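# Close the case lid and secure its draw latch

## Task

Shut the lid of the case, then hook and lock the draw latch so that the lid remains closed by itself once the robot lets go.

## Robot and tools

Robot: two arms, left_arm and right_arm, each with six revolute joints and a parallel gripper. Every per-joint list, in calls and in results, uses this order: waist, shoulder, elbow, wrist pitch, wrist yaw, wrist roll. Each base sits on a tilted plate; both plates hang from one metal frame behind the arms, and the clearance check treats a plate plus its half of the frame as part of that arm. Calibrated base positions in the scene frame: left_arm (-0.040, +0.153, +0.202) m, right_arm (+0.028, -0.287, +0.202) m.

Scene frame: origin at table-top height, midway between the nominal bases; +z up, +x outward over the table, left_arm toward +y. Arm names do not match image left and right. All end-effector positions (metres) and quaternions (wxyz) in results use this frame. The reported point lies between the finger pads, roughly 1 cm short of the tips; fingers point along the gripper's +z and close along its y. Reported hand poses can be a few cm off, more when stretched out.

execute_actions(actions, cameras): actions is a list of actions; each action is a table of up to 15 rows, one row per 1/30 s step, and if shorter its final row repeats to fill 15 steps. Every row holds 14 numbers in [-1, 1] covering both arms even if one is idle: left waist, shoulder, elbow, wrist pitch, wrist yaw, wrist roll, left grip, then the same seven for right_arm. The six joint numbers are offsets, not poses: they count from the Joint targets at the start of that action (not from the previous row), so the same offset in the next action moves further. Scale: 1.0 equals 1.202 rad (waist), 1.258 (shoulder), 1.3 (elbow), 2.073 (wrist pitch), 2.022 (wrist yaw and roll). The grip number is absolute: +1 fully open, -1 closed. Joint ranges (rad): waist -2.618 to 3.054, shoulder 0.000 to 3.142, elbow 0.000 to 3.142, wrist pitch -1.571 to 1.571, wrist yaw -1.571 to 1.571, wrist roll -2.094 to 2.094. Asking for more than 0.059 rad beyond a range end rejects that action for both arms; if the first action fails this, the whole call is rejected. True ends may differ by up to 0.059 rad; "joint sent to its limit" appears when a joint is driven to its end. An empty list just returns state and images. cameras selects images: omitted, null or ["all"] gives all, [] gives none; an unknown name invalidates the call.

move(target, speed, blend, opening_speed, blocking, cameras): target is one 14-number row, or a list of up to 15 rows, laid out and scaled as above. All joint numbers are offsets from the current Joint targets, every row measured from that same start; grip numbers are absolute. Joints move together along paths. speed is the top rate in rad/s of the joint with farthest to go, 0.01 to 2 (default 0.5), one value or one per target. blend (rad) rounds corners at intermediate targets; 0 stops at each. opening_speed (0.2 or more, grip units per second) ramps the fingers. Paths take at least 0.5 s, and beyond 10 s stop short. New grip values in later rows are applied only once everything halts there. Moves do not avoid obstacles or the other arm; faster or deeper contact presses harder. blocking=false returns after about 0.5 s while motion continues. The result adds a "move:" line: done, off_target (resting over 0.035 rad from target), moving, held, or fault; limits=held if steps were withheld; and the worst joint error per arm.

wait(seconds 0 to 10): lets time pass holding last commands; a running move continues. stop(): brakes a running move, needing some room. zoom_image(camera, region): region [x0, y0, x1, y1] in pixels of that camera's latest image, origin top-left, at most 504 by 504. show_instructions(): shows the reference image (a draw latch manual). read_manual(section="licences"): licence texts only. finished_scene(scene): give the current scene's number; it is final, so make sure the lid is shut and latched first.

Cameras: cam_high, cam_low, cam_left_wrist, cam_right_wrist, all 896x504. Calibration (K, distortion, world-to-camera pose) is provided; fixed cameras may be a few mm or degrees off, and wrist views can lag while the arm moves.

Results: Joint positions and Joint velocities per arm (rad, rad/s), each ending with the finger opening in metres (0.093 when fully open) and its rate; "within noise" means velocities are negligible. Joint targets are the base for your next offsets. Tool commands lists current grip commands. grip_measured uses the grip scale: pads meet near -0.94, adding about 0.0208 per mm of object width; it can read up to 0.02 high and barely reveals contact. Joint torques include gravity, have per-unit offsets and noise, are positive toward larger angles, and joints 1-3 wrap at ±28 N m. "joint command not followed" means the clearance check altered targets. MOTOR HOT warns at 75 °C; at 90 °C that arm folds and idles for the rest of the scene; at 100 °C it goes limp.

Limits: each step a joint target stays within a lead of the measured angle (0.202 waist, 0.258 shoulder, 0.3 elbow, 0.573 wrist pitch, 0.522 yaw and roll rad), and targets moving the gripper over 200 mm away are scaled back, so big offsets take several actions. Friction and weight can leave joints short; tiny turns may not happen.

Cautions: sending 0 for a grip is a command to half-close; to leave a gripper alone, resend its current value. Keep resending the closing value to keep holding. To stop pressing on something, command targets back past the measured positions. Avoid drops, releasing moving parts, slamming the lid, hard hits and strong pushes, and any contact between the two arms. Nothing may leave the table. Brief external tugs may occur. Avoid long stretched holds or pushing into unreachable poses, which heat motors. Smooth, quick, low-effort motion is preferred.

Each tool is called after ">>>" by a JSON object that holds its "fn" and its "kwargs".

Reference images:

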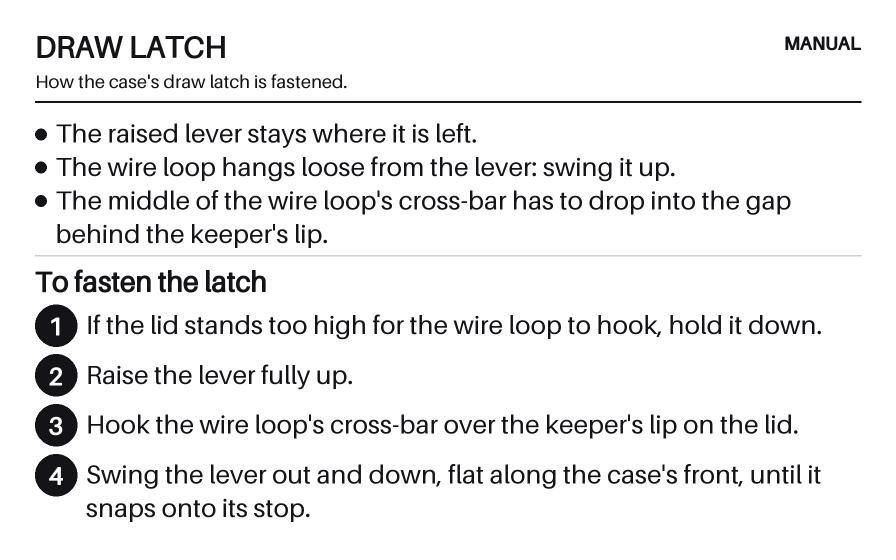

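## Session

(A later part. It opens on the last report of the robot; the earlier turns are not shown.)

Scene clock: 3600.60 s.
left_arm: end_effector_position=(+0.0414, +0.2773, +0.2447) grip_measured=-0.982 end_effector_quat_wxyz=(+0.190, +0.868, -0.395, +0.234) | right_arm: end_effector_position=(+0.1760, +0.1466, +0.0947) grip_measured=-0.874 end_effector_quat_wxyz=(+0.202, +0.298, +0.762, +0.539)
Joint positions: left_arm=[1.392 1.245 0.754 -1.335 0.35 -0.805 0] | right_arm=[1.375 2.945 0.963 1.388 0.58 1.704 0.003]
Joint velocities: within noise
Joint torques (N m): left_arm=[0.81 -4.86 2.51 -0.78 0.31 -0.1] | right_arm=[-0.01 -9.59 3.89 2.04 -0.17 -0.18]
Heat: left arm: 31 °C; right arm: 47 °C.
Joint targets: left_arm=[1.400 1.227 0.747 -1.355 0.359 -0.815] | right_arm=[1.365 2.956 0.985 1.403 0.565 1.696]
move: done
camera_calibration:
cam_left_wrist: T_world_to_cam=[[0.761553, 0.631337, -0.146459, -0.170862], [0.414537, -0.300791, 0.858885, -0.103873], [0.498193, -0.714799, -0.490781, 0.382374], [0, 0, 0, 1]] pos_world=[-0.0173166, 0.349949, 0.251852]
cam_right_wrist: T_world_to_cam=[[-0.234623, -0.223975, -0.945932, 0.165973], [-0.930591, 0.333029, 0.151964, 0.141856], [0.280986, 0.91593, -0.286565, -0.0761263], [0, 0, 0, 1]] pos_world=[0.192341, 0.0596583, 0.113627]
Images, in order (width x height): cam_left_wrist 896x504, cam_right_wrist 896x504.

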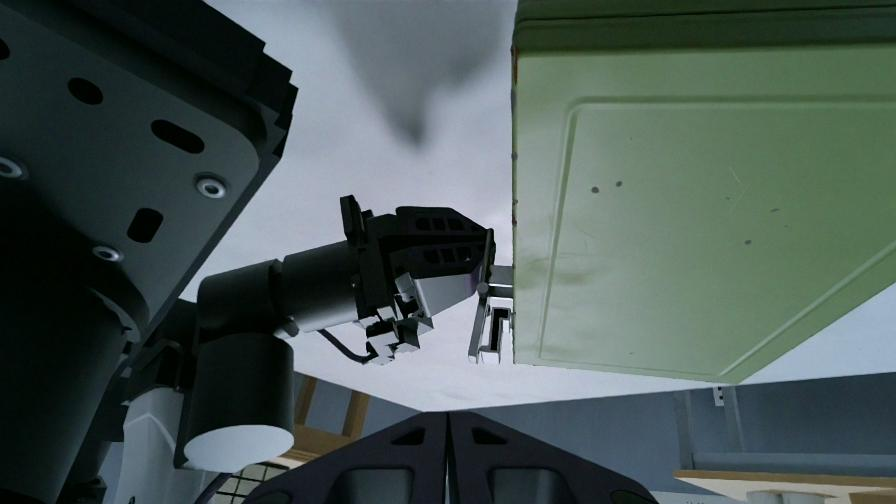

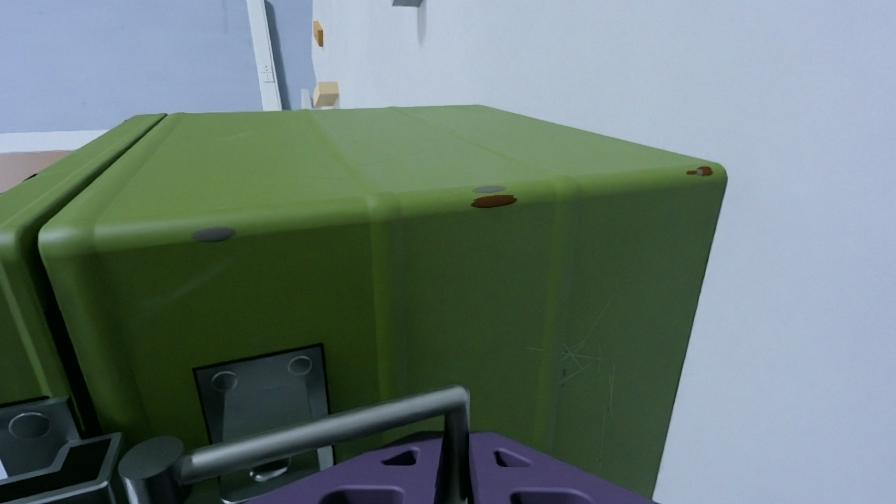

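>>> {"fn": "move", "kwargs": {"target": [[0,0,0,0,0,0,-1,0.0108,-0.0405,-0.0177,0.0082,0.0129,0.0064,-0.88],[0,0,0,0,0,0,-1,0.0599,-0.0715,-0.0869,0.0135,0.0415,0.0247,-0.88],[0,0,0,0,0,0,-1,0.0957,-0.1304,-0.1531,0.0135,0.0618,0.0391,-0.88],[0,0,0,0,0,0,-1,0.1123,-0.2178,-0.2008,-0.0285,0.0687,0.0475,-0.88],[0,0,0,0,0,0,-1,0.1090,-0.2687,-0.1985,-0.0516,0.0668,0.0475,-0.88]], "speed": [0.12,0.12,0.12,0.08,0.06], "cameras": ["cam_left_wrist","cam_right_wrist"]}}

>>> {"fn": "zoom_image", "kwargs": {"camera": "cam_left_wrist", "region": [380, 180, 560, 380]}}

>>> {"fn": "zoom_image", "kwargs": {"camera": "cam_right_wrist", "region": [300, 260, 600, 504]}}

Scene clock: 3615.43 s.
left_arm: end_effector_position=(+0.0414, +0.2773, +0.2447) grip_measured=-0.982 end_effector_quat_wxyz=(+0.190, +0.868, -0.395, +0.234) | right_arm: end_effector_position=(+0.1451, +0.1109, +0.1532) grip_measured=-0.877 end_effector_quat_wxyz=(+0.216, +0.299, +0.766, +0.526)
Joint positions: left_arm=[1.392 1.245 0.754 -1.335 0.35 -0.805 0] | right_arm=[1.498 2.658 0.713 1.271 0.705 1.788 0.003]
Joint velocities: within noise
Joint torques (N m): left_arm=[0.9 -4.83 2.51 -0.78 0.32 -0.09] | right_arm=[0.29 -12.9 3.33 2.05 0.03 -0.04]
Heat: left arm: 31 °C; right arm: 49 °C.
Joint targets: left_arm=[1.400 1.227 0.747 -1.355 0.359 -0.815] | right_arm=[1.495 2.618 0.727 1.296 0.700 1.793]
move: off_target (right_arm); right_arm: the shoulder is farthest, 0.040 rad from its target
camera_calibration:
cam_left_wrist: T_world_to_cam=[[0.761553, 0.631337, -0.146459, -0.170862], [0.414537, -0.300791, 0.858885, -0.103873], [0.498193, -0.714799, -0.490781, 0.382374], [0, 0, 0, 1]] pos_world=[-0.0173166, 0.349949, 0.251852]
cam_right_wrist: T_world_to_cam=[[-0.227447, -0.249444, -0.9413, 0.207165], [-0.925901, 0.354802, 0.129704, 0.116371], [0.301621, 0.901051, -0.311659, -0.0154644], [0, 0, 0, 1]] pos_world=[0.159531, 0.0243217, 0.175091]
Images, in order (width x height): cam_left_wrist 896x504, cam_right_wrist 896x504.

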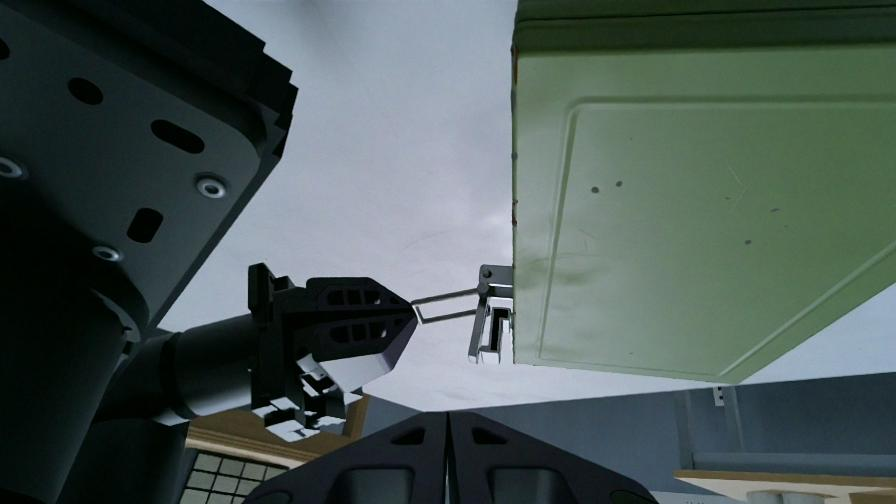

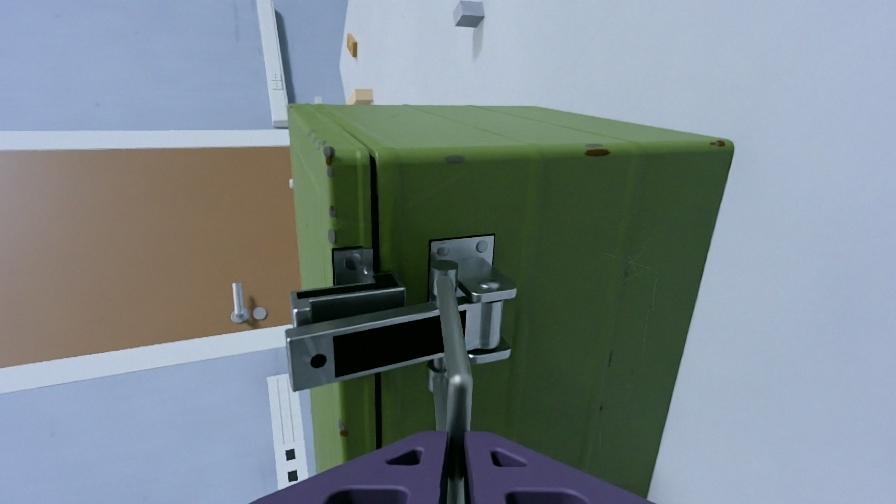

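Scaled by 2.520 from the camera's 896x504 image, which has a finer 1280x720 frame.

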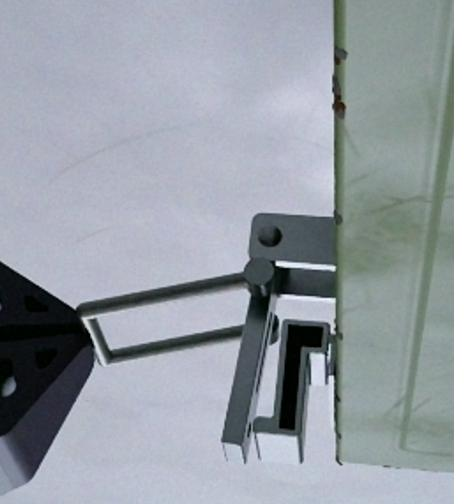

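Scaled by 1.680 from the camera's 896x504 image, which has a finer 1280x720 frame.

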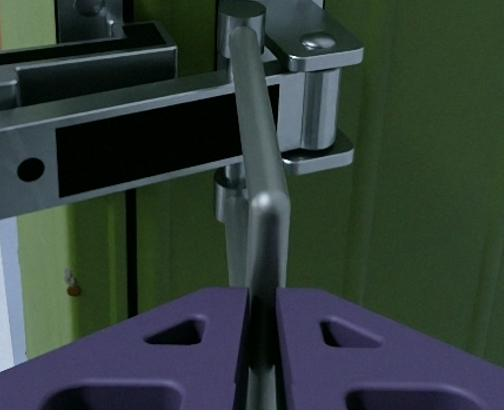

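>>> {"fn": "move", "kwargs": {"target": [0,0,0,0,0,0,-1,0,0,0,0,0,0,-0.78], "opening_speed": 0.3, "cameras": ["cam_left_wrist","cam_right_wrist"]}}

>>> {"fn": "zoom_image", "kwargs": {"camera": "cam_left_wrist", "region": [380, 220, 520, 340]}}

>>> {"fn": "zoom_image", "kwargs": {"camera": "cam_right_wrist", "region": [300, 260, 600, 504]}}

Scene clock: 3651.27 s.
left_arm: end_effector_position=(+0.0414, +0.2773, +0.2447) grip_measured=-0.982 end_effector_quat_wxyz=(+0.190, +0.868, -0.395, +0.234) | right_arm: end_effector_position=(+0.1459, +0.1117, +0.1554) grip_measured=-0.781 end_effector_quat_wxyz=(+0.216, +0.300, +0.764, +0.529)
Joint positions: left_arm=[1.392 1.245 0.754 -1.335 0.35 -0.805 0] | right_arm=[1.496 2.654 0.713 1.274 0.705 1.788 0.008]
Joint velocities: within noise
Joint torques (N m): left_arm=[0.83 -4.83 2.54 -0.78 0.32 -0.1] | right_arm=[0.53 -12.55 3.43 2.01 0.04 -0.02]
Heat: left arm: 31 °C; right arm: 50 °C.
Joint targets: left_arm=[1.400 1.227 0.747 -1.355 0.359 -0.815] | right_arm=[1.495 2.618 0.727 1.295 0.700 1.793]
move: off_target (right_arm); right_arm: the shoulder is farthest, 0.036 rad from its target
camera_calibration:
cam_left_wrist: T_world_to_cam=[[0.761553, 0.631337, -0.146459, -0.170862], [0.414537, -0.300791, 0.858885, -0.103873], [0.498193, -0.714799, -0.490781, 0.382374], [0, 0, 0, 1]] pos_world=[-0.0173166, 0.349949, 0.251852]
cam_right_wrist: T_world_to_cam=[[-0.228333, -0.242259, -0.94296, 0.209162], [-0.925153, 0.355665, 0.132646, 0.115941], [0.303244, 0.90267, -0.305337, -0.0170851], [0, 0, 0, 1]] pos_world=[0.160202, 0.0248575, 0.176635]
Images, in order (width x height): cam_left_wrist 896x504, cam_right_wrist 896x504.

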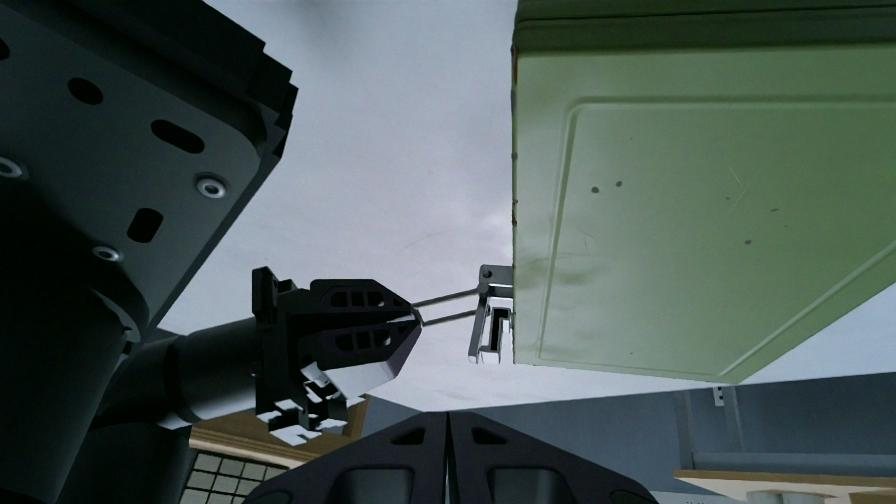

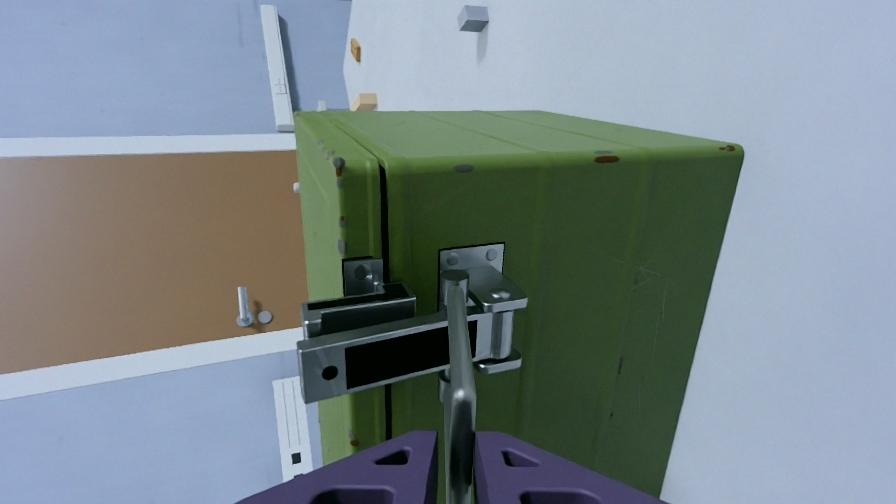

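Scaled by 3.600 from the camera's 896x504 image, which has a finer 1280x720 frame.

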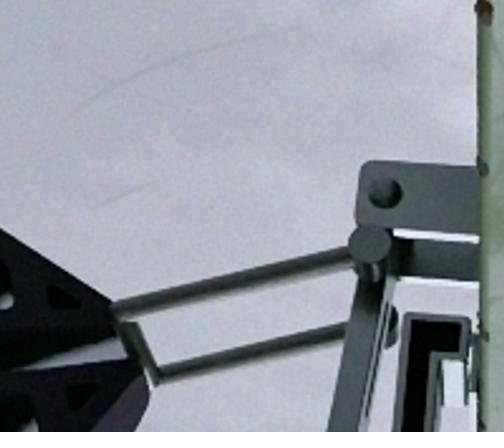

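Scaled by 1.680 from the camera's 896x504 image, which has a finer 1280x720 frame.

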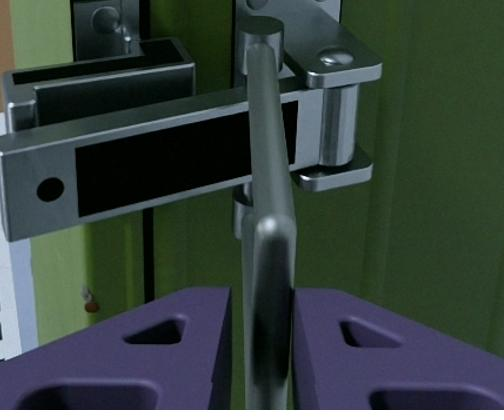

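>>> {"fn": "move", "kwargs": {"target": [0,0,0,0,0,0,-1,-0.0474,-0.0151,-0.0531,0.0260,-0.0317,-0.0208,-0.78], "speed": 0.08, "cameras": ["cam_left_wrist","cam_right_wrist"]}}

>>> {"fn": "zoom_image", "kwargs": {"camera": "cam_left_wrist", "region": [380, 220, 520, 340]}}

>>> {"fn": "zoom_image", "kwargs": {"camera": "cam_right_wrist", "region": [300, 260, 600, 504]}}

Scene clock: 3658.27 s.
left_arm: end_effector_position=(+0.0414, +0.2773, +0.2447) grip_measured=-0.982 end_effector_quat_wxyz=(+0.190, +0.868, -0.395, +0.234) | right_arm: end_effector_position=(+0.1580, +0.1017, +0.1581) grip_measured=-0.781 end_effector_quat_wxyz=(+0.208, +0.301, +0.765, +0.530)
Joint positions: left_arm=[1.392 1.245 0.754 -1.335 0.35 -0.805 0] | right_arm=[1.445 2.635 0.664 1.327 0.652 1.759 0.008]
Joint velocities: within noise
Joint torques (N m): left_arm=[0.84 -4.85 2.52 -0.78 0.32 -0.09] | right_arm=[0.09 -12 1.59 2.03 -0.04 -0.15]
Heat: left arm: 31 °C; right arm: 52 °C.
Joint targets: left_arm=[1.400 1.227 0.747 -1.355 0.359 -0.815] | right_arm=[1.438 2.599 0.658 1.349 0.636 1.750]
move: off_target (right_arm); right_arm: the shoulder is farthest, 0.036 rad from its target
camera_calibration:
cam_left_wrist: T_world_to_cam=[[0.761553, 0.631337, -0.146459, -0.170862], [0.414537, -0.300791, 0.858885, -0.103873], [0.498193, -0.714799, -0.490781, 0.382374], [0, 0, 0, 1]] pos_world=[-0.0173166, 0.349949, 0.251852]
cam_right_wrist: T_world_to_cam=[[-0.237971, -0.239128, -0.941375, 0.21304], [-0.926225, 0.347619, 0.145839, 0.12922], [0.292365, 0.906631, -0.30421, -0.00975966], [0, 0, 0, 1]] pos_world=[0.173237, 0.0148729, 0.178736]
Images, in order (width x height): cam_left_wrist 896x504, cam_right_wrist 896x504.

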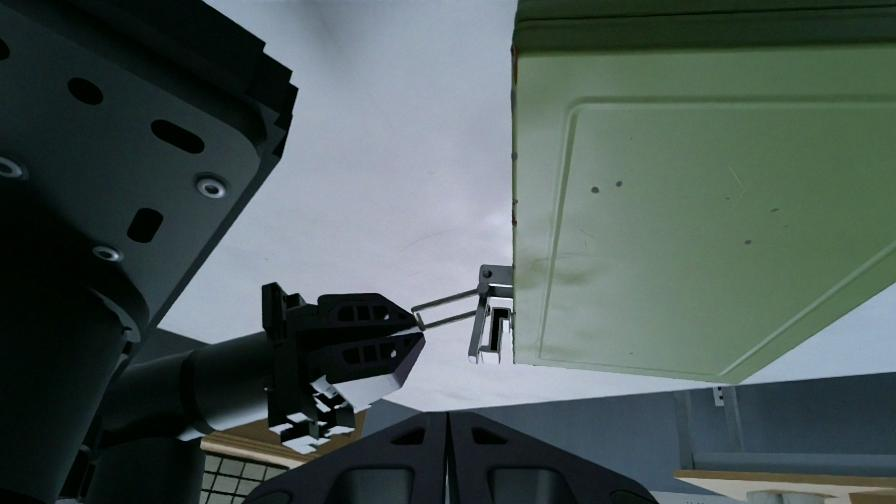

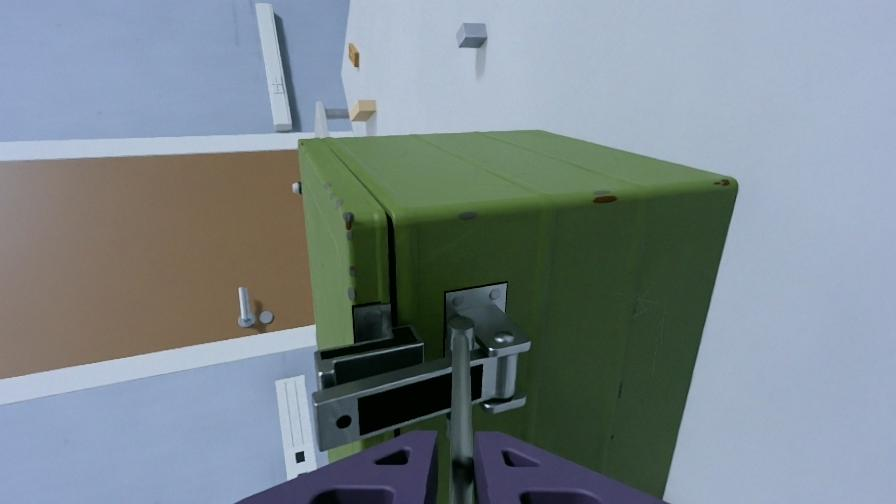

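Scaled by 3.600 from the camera's 896x504 image, which has a finer 1280x720 frame.

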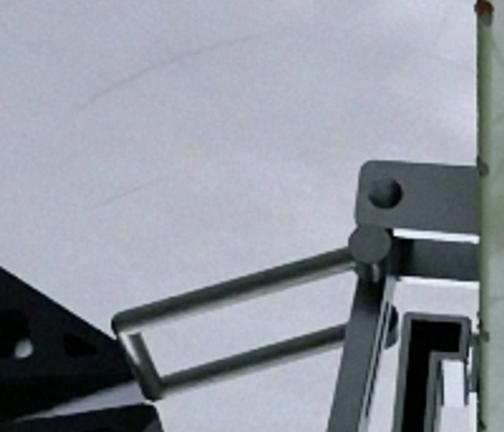

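Scaled by 1.680 from the camera's 896x504 image, which has a finer 1280x720 frame.

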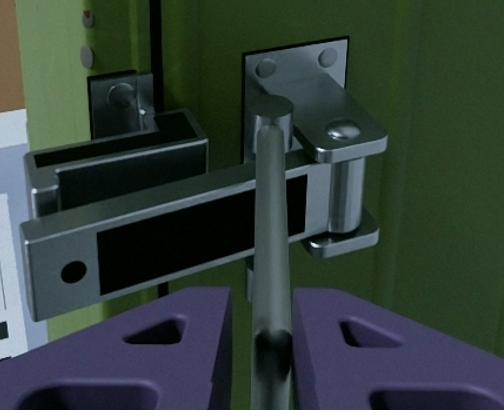

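>>> {"fn": "zoom_image", "kwargs": {"camera": "cam_left_wrist", "region": [395, 290, 455, 350]}}

>>> {"fn": "zoom_image", "kwargs": {"camera": "cam_right_wrist", "region": [410, 400, 510, 504]}}

Scaled by 8.400 from the camera's 896x504 image, which has a finer 1280x720 frame.

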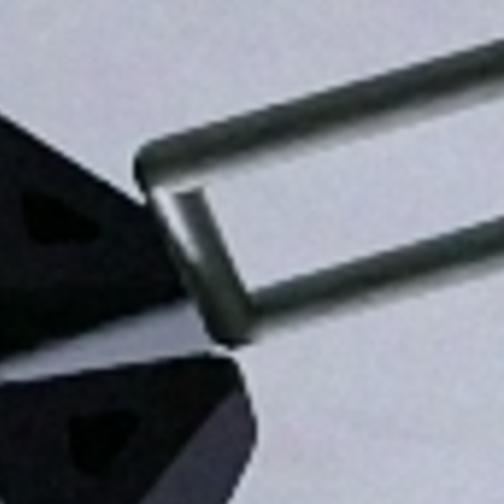

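Scaled by 4.846 from the camera's 896x504 image, which has a finer 1280x720 frame.

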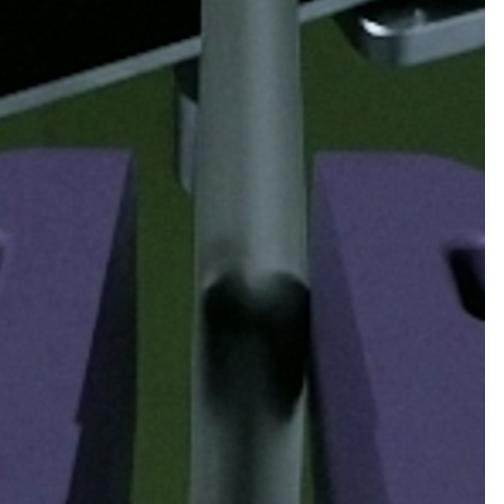

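>>> {"fn": "move", "kwargs": {"target": [[0,0,0,0,0,0,-1,-0.0037,0.0,0.0231,0,-0.002,-0.0015,-0.78],[0,0,0,0,0,0,-1,-0.0037,0.0,0.0231,0,-0.002,-0.0015,-0.90]], "speed": 0.08, "opening_speed": 0.3, "cameras": ["cam_left_wrist","cam_right_wrist"]}}

>>> {"fn": "zoom_image", "kwargs": {"camera": "cam_left_wrist", "region": [395, 290, 455, 350]}}

>>> {"fn": "zoom_image", "kwargs": {"camera": "cam_right_wrist", "region": [410, 400, 510, 504]}}

Scene clock: 3682.97 s.
left_arm: end_effector_position=(+0.0414, +0.2773, +0.2447) grip_measured=-0.982 end_effector_quat_wxyz=(+0.190, +0.868, -0.395, +0.234) | right_arm: end_effector_position=(+0.1593, +0.1053, +0.1604) grip_measured=-0.892 end_effector_quat_wxyz=(+0.206, +0.302, +0.762, +0.534)
Joint positions: left_arm=[1.392 1.245 0.754 -1.335 0.35 -0.805 0] | right_arm=[1.441 2.635 0.674 1.329 0.646 1.755 0.002]
Joint velocities: within noise
Joint torques (N m): left_arm=[0.85 -4.82 2.54 -0.77 0.32 -0.11] | right_arm=[0.05 -12.19 3.22 2.07 -0.05 -0.11]
Heat: left arm: 31 °C; right arm: 51 °C.
Joint targets: left_arm=[1.400 1.227 0.747 -1.355 0.359 -0.815] | right_arm=[1.434 2.599 0.688 1.350 0.632 1.747]
move: off_target (right_arm); target 2's new numbers were sent with right_arm's shoulder 0.036 rad from that target; right_arm: the shoulder is farthest, 0.036 rad from its target
camera_calibration:
cam_left_wrist: T_world_to_cam=[[0.761553, 0.631337, -0.146459, -0.170862], [0.414537, -0.300791, 0.858885, -0.103873], [0.498193, -0.714799, -0.490781, 0.382374], [0, 0, 0, 1]] pos_world=[-0.0173166, 0.349949, 0.251852]
cam_right_wrist: T_world_to_cam=[[-0.237407, -0.229367, -0.943943, 0.215685], [-0.926658, 0.345019, 0.149224, 0.128658], [0.291451, 0.910139, -0.294454, -0.0145769], [0, 0, 0, 1]] pos_world=[0.174676, 0.0183486, 0.180104]
Images, in order (width x height): cam_left_wrist 896x504, cam_right_wrist 896x504.

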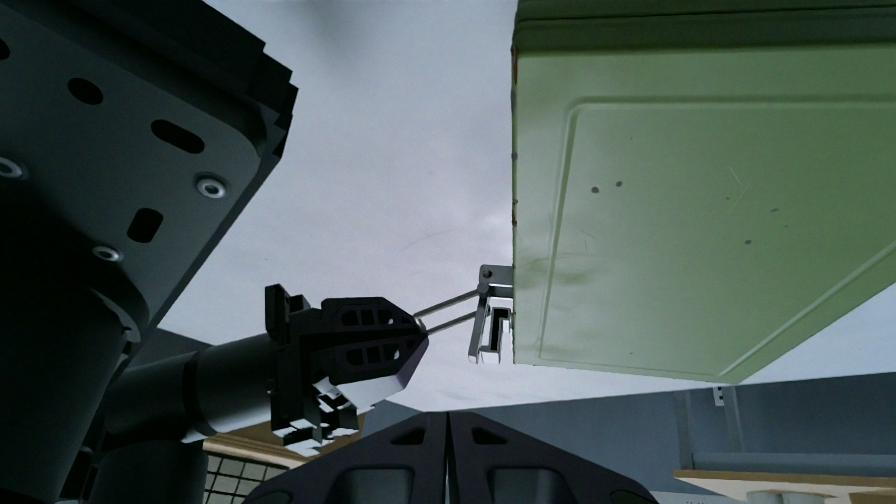

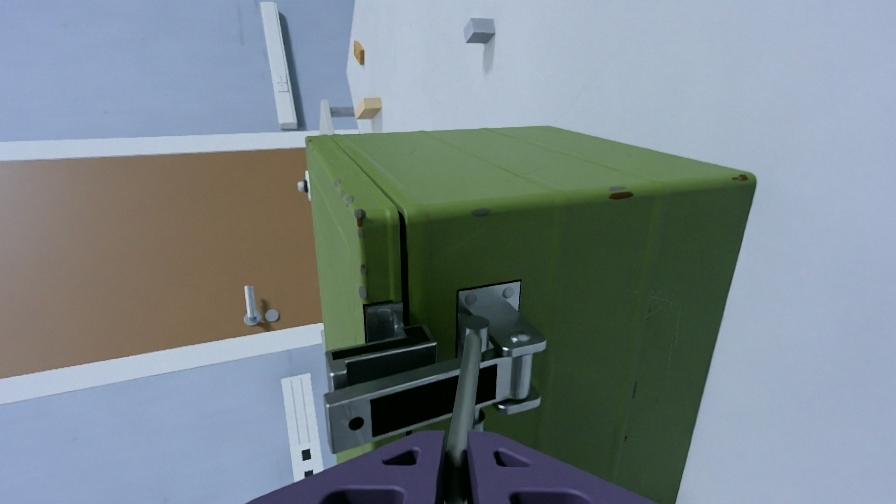

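Scaled by 8.400 from the camera's 896x504 image, which has a finer 1280x720 frame.

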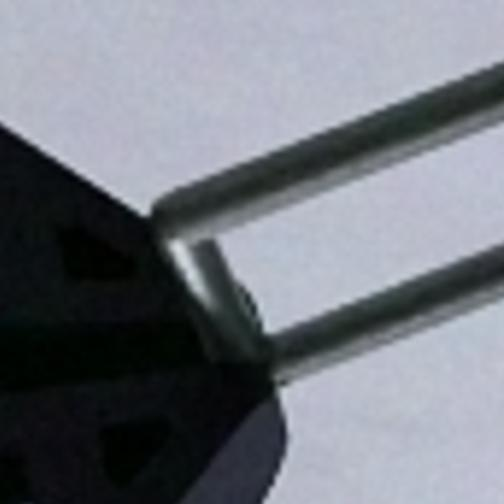

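Scaled by 4.846 from the camera's 896x504 image, which has a finer 1280x720 frame.

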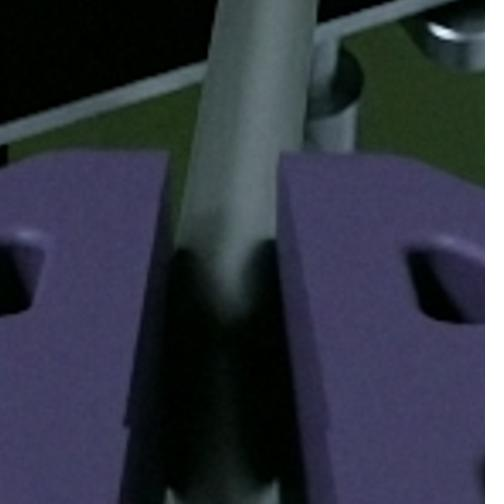

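>>> {"fn": "move", "kwargs": {"target": [[0,0,0,0,0,0,-1,0,0,0,-0.0154,0,0.0074,-0.90],[0,0,0,0,0,0,-1,-0.0262,-0.1693,0.0392,-0.2412,-0.0307,0.0549,-0.90],[0,0,0,0,0,0,-1,-0.0707,-0.2774,0.1931,-0.5306,-0.0875,0.1009,-0.90],[0,0,0,0,0,0,-1,-0.1023,-0.2647,0.3423,-0.6985,-0.1266,0.1172,-0.90]], "speed": 0.25, "blend": 0.03, "cameras": ["cam_left_wrist","cam_right_wrist"]}}

>>> {"fn": "zoom_image", "kwargs": {"camera": "cam_left_wrist", "region": [380, 240, 560, 400]}}

>>> {"fn": "zoom_image", "kwargs": {"camera": "cam_right_wrist", "region": [300, 260, 600, 504]}}

Scene clock: 3752.97 s.
left_arm: end_effector_position=(+0.0414, +0.2773, +0.2447) grip_measured=-0.982 end_effector_quat_wxyz=(+0.190, +0.868, -0.395, +0.234) | right_arm: end_effector_position=(+0.1720, +0.1194, +0.1818) grip_measured=-0.892 end_effector_quat_wxyz=(+0.099, +0.346, +0.892, +0.274)
Joint positions: left_arm=[1.392 1.245 0.754 -1.335 0.35 -0.805 0] | right_arm=[1.317 2.291 1.103 -0.071 0.368 1.975 0.002]
Joint velocities: within noise
Joint torques (N m): left_arm=[0.85 -4.83 2.51 -0.78 0.32 -0.1] | right_arm=[0.69 -12.05 7.61 1 0.21 0.06]
Heat: left arm: 31 °C; right arm: 53 °C.
Joint targets: left_arm=[1.400 1.227 0.747 -1.355 0.359 -0.815] | right_arm=[1.311 2.266 1.133 -0.098 0.376 1.984]
move: done; blend cut to 0.016 rad at target 1
camera_calibration:
cam_left_wrist: T_world_to_cam=[[0.761553, 0.631337, -0.146459, -0.170862], [0.414537, -0.300791, 0.858885, -0.103873], [0.498193, -0.714799, -0.490781, 0.382374], [0, 0, 0, 1]] pos_world=[-0.0173166, 0.349949, 0.251852]
cam_right_wrist: T_world_to_cam=[[-0.565165, -0.596218, -0.570186, 0.274398], [-0.823643, 0.447083, 0.348896, 0.066126], [0.0469028, 0.666814, -0.743747, 0.128055], [0, 0, 0, 1]] pos_world=[0.203538, 0.0486486, 0.228627]
Images, in order (width x height): cam_left_wrist 896x504, cam_right_wrist 896x504.

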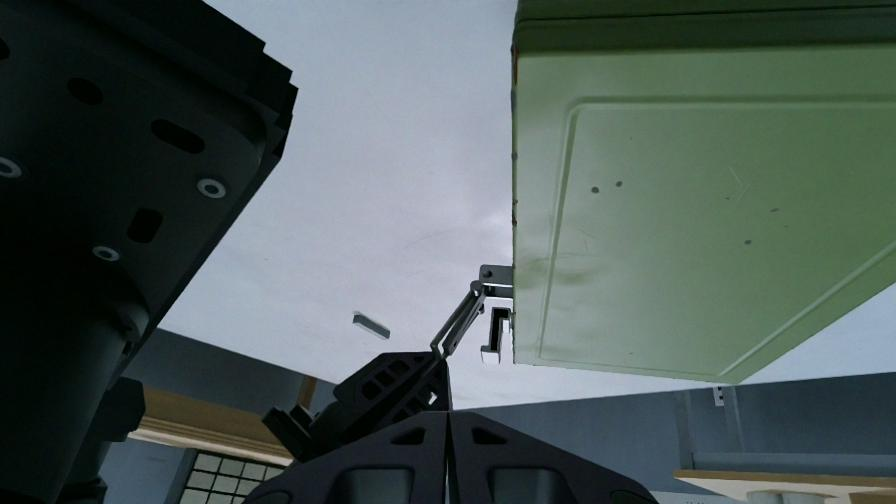

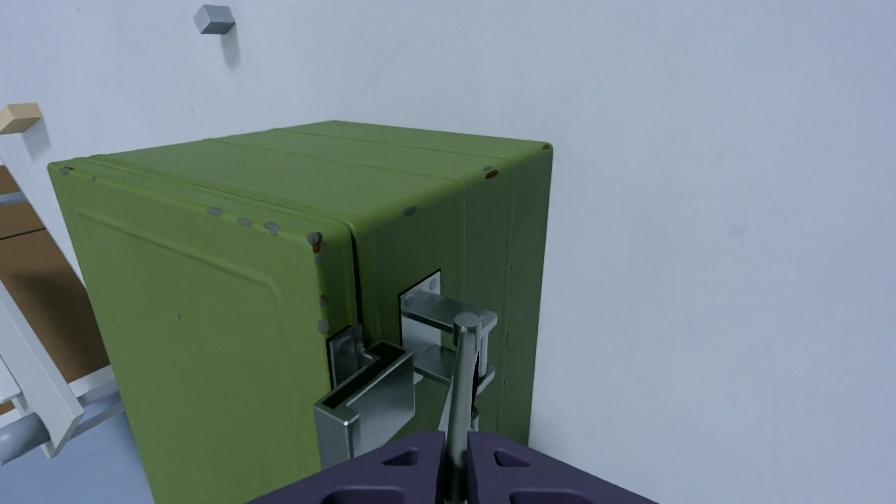

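Scaled by 2.800 from the camera's 896x504 image, which has a finer 1280x720 frame.

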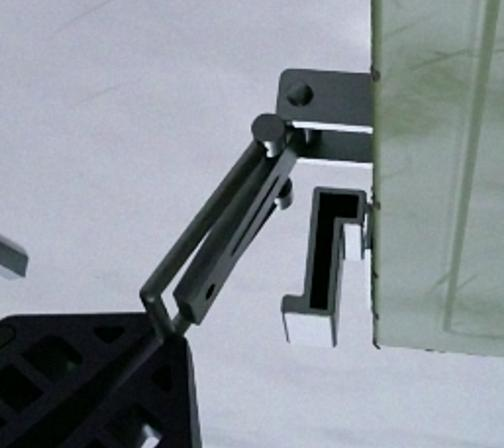

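Scaled by 1.680 from the camera's 896x504 image, which has a finer 1280x720 frame.

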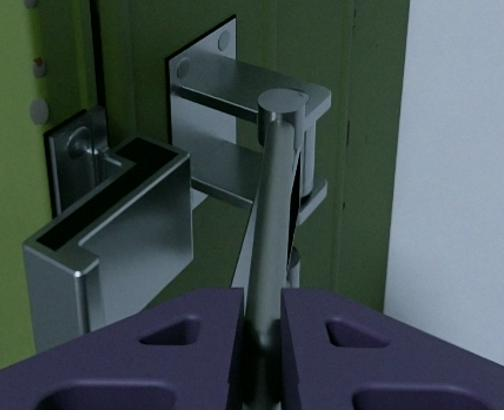

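>>> {"fn": "move", "kwargs": {"target": [[0,0,0,0,0,0,-1,0,0,0,0,0,0,-0.82],[0,0,0,0,0,0,-1,-0.005,0,0.0046,-0.0034,0.0109,0.002,-0.82]], "speed": 0.1, "opening_speed": 0.3, "cameras": ["cam_left_wrist","cam_right_wrist"]}}

>>> {"fn": "zoom_image", "kwargs": {"camera": "cam_left_wrist", "region": [420, 270, 520, 400]}}

>>> {"fn": "zoom_image", "kwargs": {"camera": "cam_right_wrist", "region": [380, 350, 540, 504]}}

Scene clock: 3802.40 s.
left_arm: end_effector_position=(+0.0414, +0.2773, +0.2447) grip_measured=-0.982 end_effector_quat_wxyz=(+0.190, +0.868, -0.395, +0.234) | right_arm: end_effector_position=(+0.1758, +0.1171, +0.1826) grip_measured=-0.821 end_effector_quat_wxyz=(+0.106, +0.351, +0.891, +0.269)
Joint positions: left_arm=[1.392 1.245 0.754 -1.335 0.35 -0.805 0] | right_arm=[1.312 2.291 1.113 -0.093 0.383 1.979 0.006]
Joint velocities: within noise
Joint torques (N m): left_arm=[0.85 -4.82 2.54 -0.78 0.31 -0.1] | right_arm=[0.47 -12.1 7.36 1.09 0.28 0.07]
Heat: left arm: 31 °C; right arm: 57 °C.
Joint targets: left_arm=[1.400 1.227 0.747 -1.355 0.359 -0.815] | right_arm=[1.305 2.266 1.139 -0.106 0.398 1.989]
move: done
camera_calibration:
cam_left_wrist: T_world_to_cam=[[0.761553, 0.631337, -0.146459, -0.170862], [0.414537, -0.300791, 0.858885, -0.103873], [0.498193, -0.714799, -0.490781, 0.382374], [0, 0, 0, 1]] pos_world=[-0.0173166, 0.349949, 0.251852]
cam_right_wrist: T_world_to_cam=[[-0.569362, -0.596203, -0.566011, 0.275559], [-0.819766, 0.463455, 0.336442, 0.0697396], [0.0617324, 0.655554, -0.752621, 0.130338], [0, 0, 0, 1]] pos_world=[0.206017, 0.0465251, 0.230601]
Images, in order (width x height): cam_left_wrist 896x504, cam_right_wrist 896x504.

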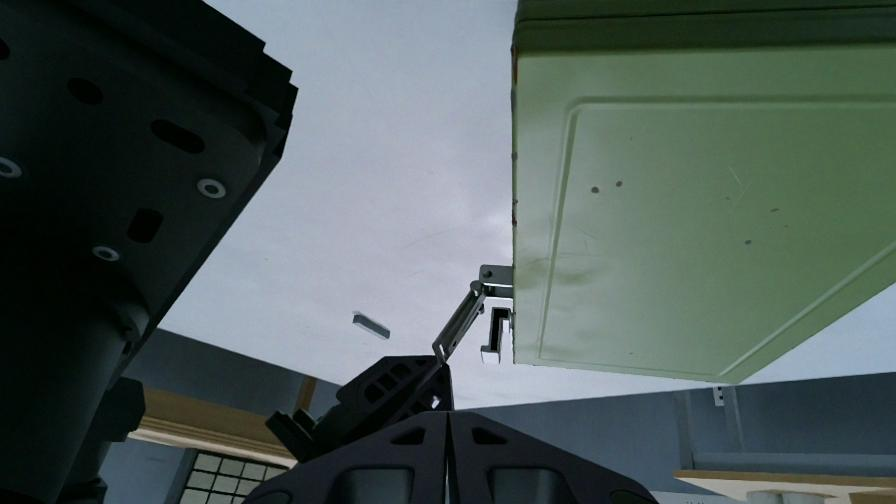

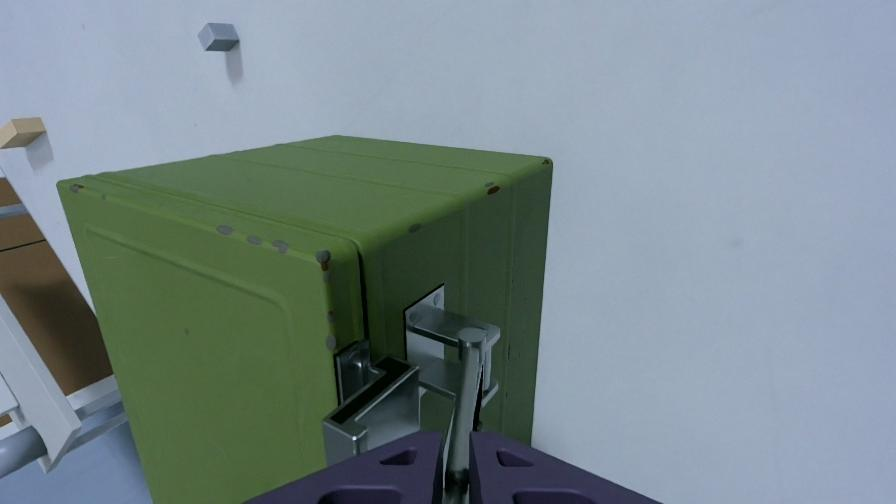

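Scaled by 3.877 from the camera's 896x504 image, which has a finer 1280x720 frame.

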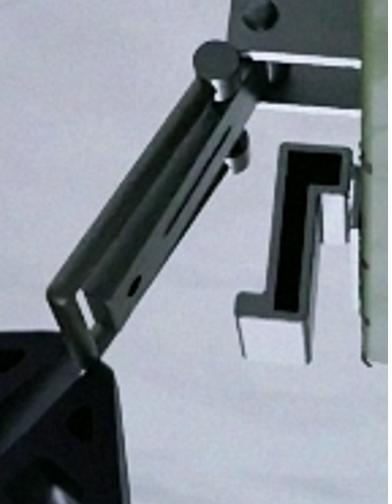

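Scaled by 3.150 from the camera's 896x504 image, which has a finer 1280x720 frame.

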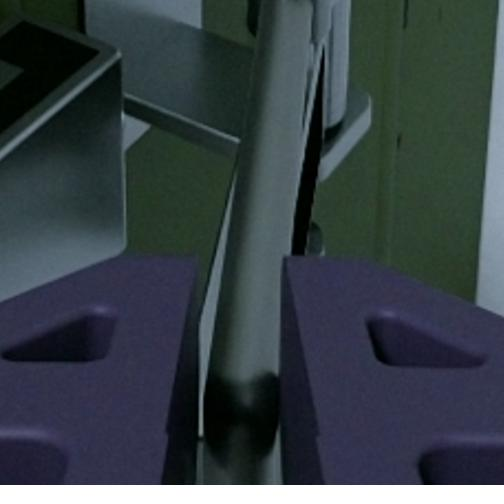

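>>> {"fn": "move", "kwargs": {"target": [[0,0,0,0,0,0,-1,0,0,0,0,0,0,-0.90],[0,0,0,0,0,0,-1,0,0.027,0,0,-0.0138,0,-0.90],[0,0,0,0,0,0,-1,-0.0258,0.0676,0.1338,-0.1192,-0.0450,0.0049,-0.90]], "speed": 0.15, "opening_speed": 0.3, "cameras": ["cam_left_wrist","cam_right_wrist"]}}

>>> {"fn": "zoom_image", "kwargs": {"camera": "cam_left_wrist", "region": [420, 270, 520, 400]}}

>>> {"fn": "zoom_image", "kwargs": {"camera": "cam_right_wrist", "region": [380, 350, 540, 504]}}

Scene clock: 3858.77 s.
left_arm: end_effector_position=(+0.0414, +0.2773, +0.2447) grip_measured=-0.982 end_effector_quat_wxyz=(+0.190, +0.868, -0.395, +0.234) | right_arm: end_effector_position=(+0.1802, +0.1214, +0.1852) grip_measured=-0.893 end_effector_quat_wxyz=(+0.083, +0.355, +0.907, +0.209)
Joint positions: left_arm=[1.392 1.245 0.754 -1.335 0.35 -0.805 0] | right_arm=[1.282 2.338 1.286 -0.337 0.321 1.989 0.002]
Joint velocities: within noise
Joint torques (N m): left_arm=[0.84 -4.85 2.54 -0.78 0.31 -0.1] | right_arm=[0.34 -9.32 7.83 0.88 -0.05 0.05]
Heat: left arm: 31 °C; right arm: 58 °C.
Joint targets: left_arm=[1.400 1.227 0.747 -1.355 0.359 -0.815] | right_arm=[1.274 2.351 1.313 -0.353 0.307 1.998]
move: done
camera_calibration:
cam_left_wrist: T_world_to_cam=[[0.761553, 0.631337, -0.146459, -0.170862], [0.414537, -0.300791, 0.858885, -0.103873], [0.498193, -0.714799, -0.490781, 0.382374], [0, 0, 0, 1]] pos_world=[-0.0173166, 0.349949, 0.251852]
cam_right_wrist: T_world_to_cam=[[-0.613802, -0.64785, -0.451152, 0.275108], [-0.789376, 0.495314, 0.362697, 0.0561678], [-0.0115114, 0.578753, -0.815422, 0.163342], [0, 0, 0, 1]] pos_world=[0.21508, 0.0558735, 0.236937]
Images, in order (width x height): cam_left_wrist 896x504, cam_right_wrist 896x504.

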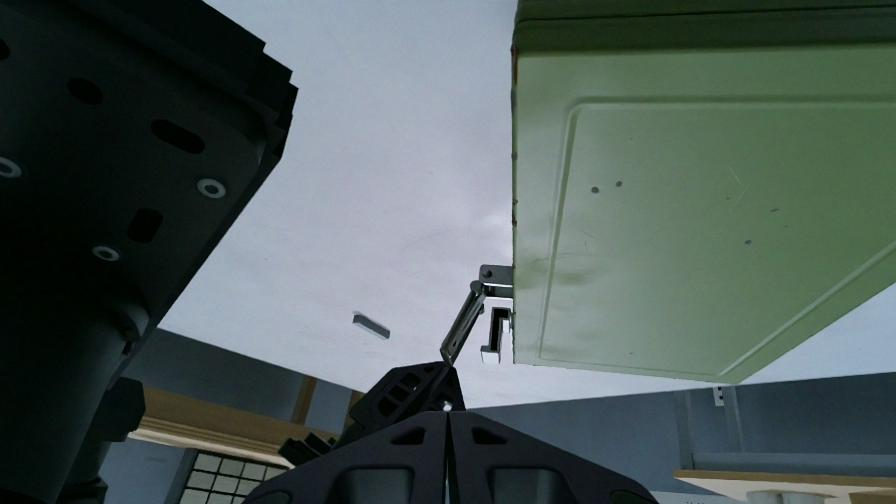

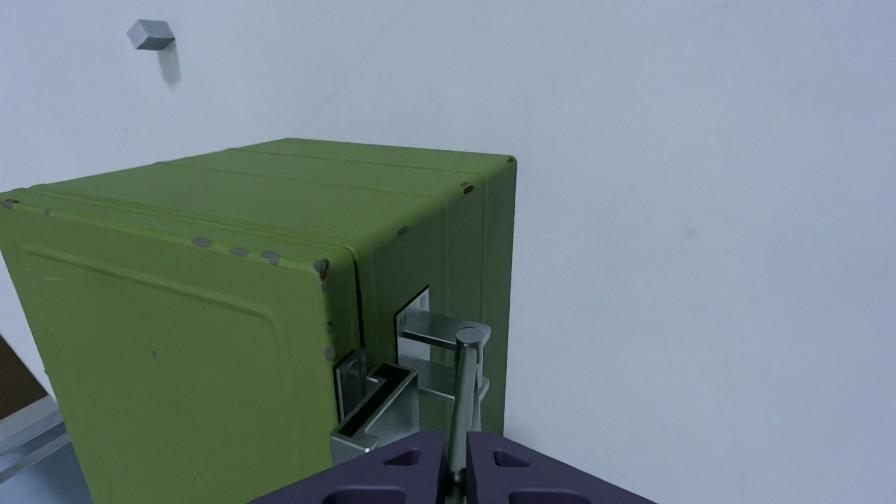

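Scaled by 3.877 from the camera's 896x504 image, which has a finer 1280x720 frame.

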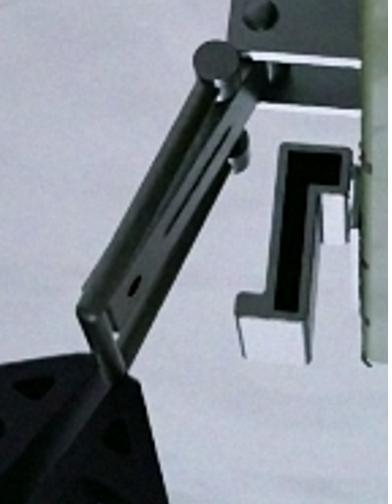

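Scaled by 3.150 from the camera's 896x504 image, which has a finer 1280x720 frame.

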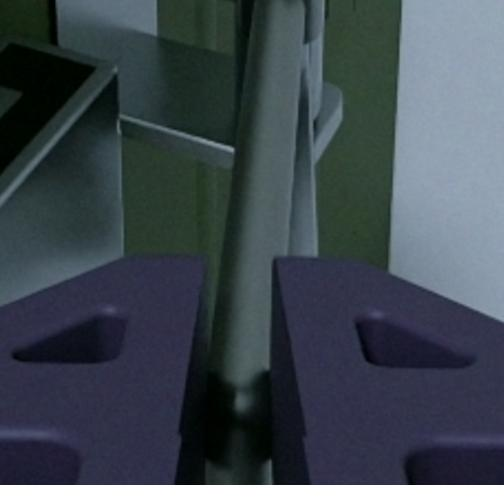

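>>> {"fn": "move", "kwargs": {"target": [0,0,0,0,0,0,-1,-0.005,0.0095,0.0187,-0.005,-0.0005,0,-0.90], "speed": 0.1, "cameras": ["cam_left_wrist","cam_right_wrist"]}}

>>> {"fn": "zoom_image", "kwargs": {"camera": "cam_left_wrist", "region": [420, 270, 520, 400]}}

>>> {"fn": "zoom_image", "kwargs": {"camera": "cam_right_wrist", "region": [380, 350, 540, 504]}}

Scene clock: 3896.97 s.
left_arm: end_effector_position=(+0.0414, +0.2773, +0.2447) grip_measured=-0.982 end_effector_quat_wxyz=(+0.190, +0.868, -0.395, +0.234) | right_arm: end_effector_position=(+0.1823, +0.1236, +0.1860) grip_measured=-0.893 end_effector_quat_wxyz=(+0.081, +0.357, +0.908, +0.205)
Joint positions: left_arm=[1.392 1.245 0.754 -1.335 0.35 -0.805 0] | right_arm=[1.277 2.348 1.31 -0.358 0.318 1.99 0.002]
Joint velocities: within noise
Joint torques (N m): left_arm=[0.85 -4.88 2.52 -0.77 0.32 -0.1] | right_arm=[0.53 -9.13 7.69 0.89 -0.06 0.02]
Heat: left arm: 31 °C; right arm: 51 °C.
Joint targets: left_arm=[1.400 1.227 0.747 -1.355 0.359 -0.815] | right_arm=[1.268 2.363 1.337 -0.363 0.306 1.998]
move: done
camera_calibration:
cam_left_wrist: T_world_to_cam=[[0.761553, 0.631337, -0.146459, -0.170862], [0.414537, -0.300791, 0.858885, -0.103873], [0.498193, -0.714799, -0.490781, 0.382374], [0, 0, 0, 1]] pos_world=[-0.0173166, 0.349949, 0.251852]
cam_right_wrist: T_world_to_cam=[[-0.618084, -0.648613, -0.444154, 0.277722], [-0.785981, 0.49957, 0.364231, 0.0550508], [-0.0143593, 0.574222, -0.818574, 0.164442], [0, 0, 0, 1]] pos_world=[0.217285, 0.0582058, 0.237908]
Images, in order (width x height): cam_left_wrist 896x504, cam_right_wrist 896x504.

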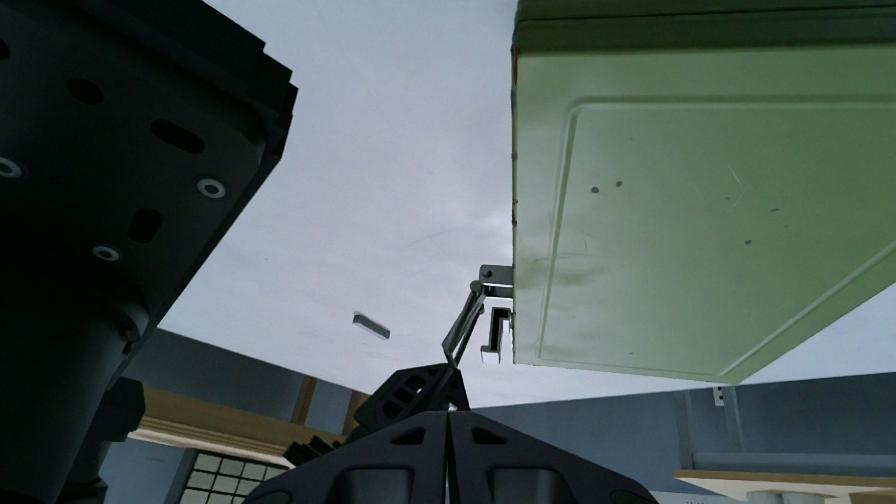

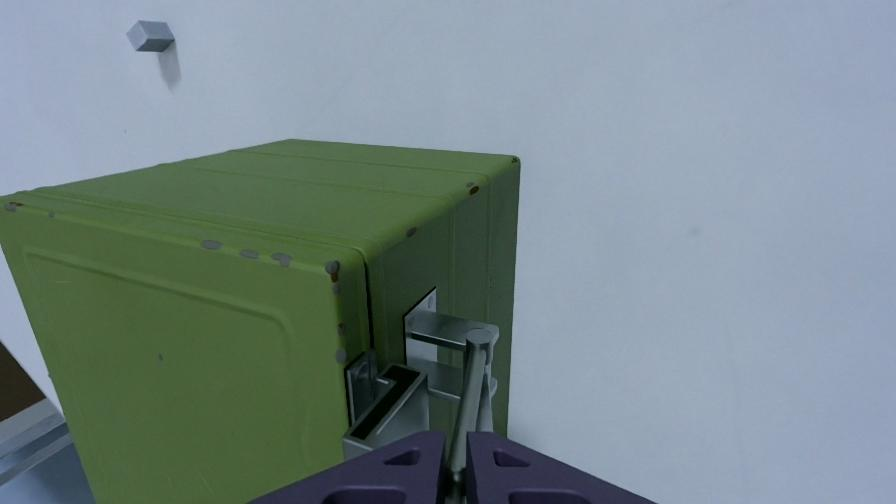

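Scaled by 3.877 from the camera's 896x504 image, which has a finer 1280x720 frame.

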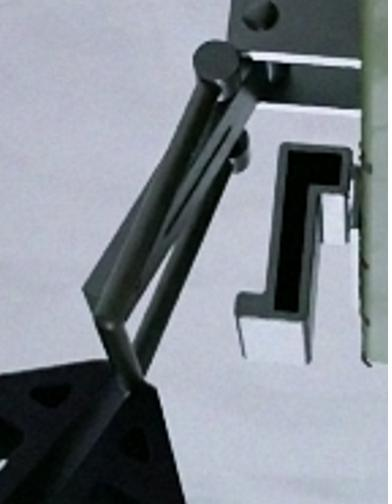

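Scaled by 3.150 from the camera's 896x504 image, which has a finer 1280x720 frame.

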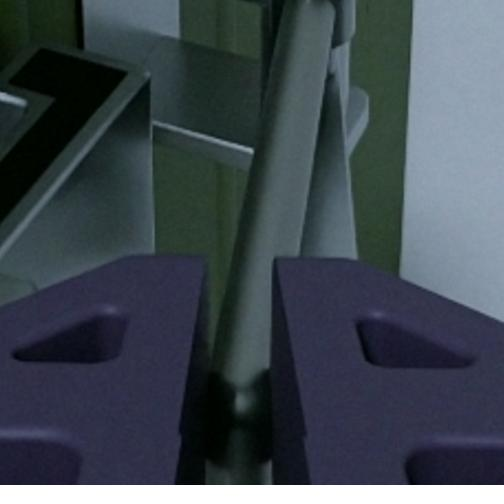

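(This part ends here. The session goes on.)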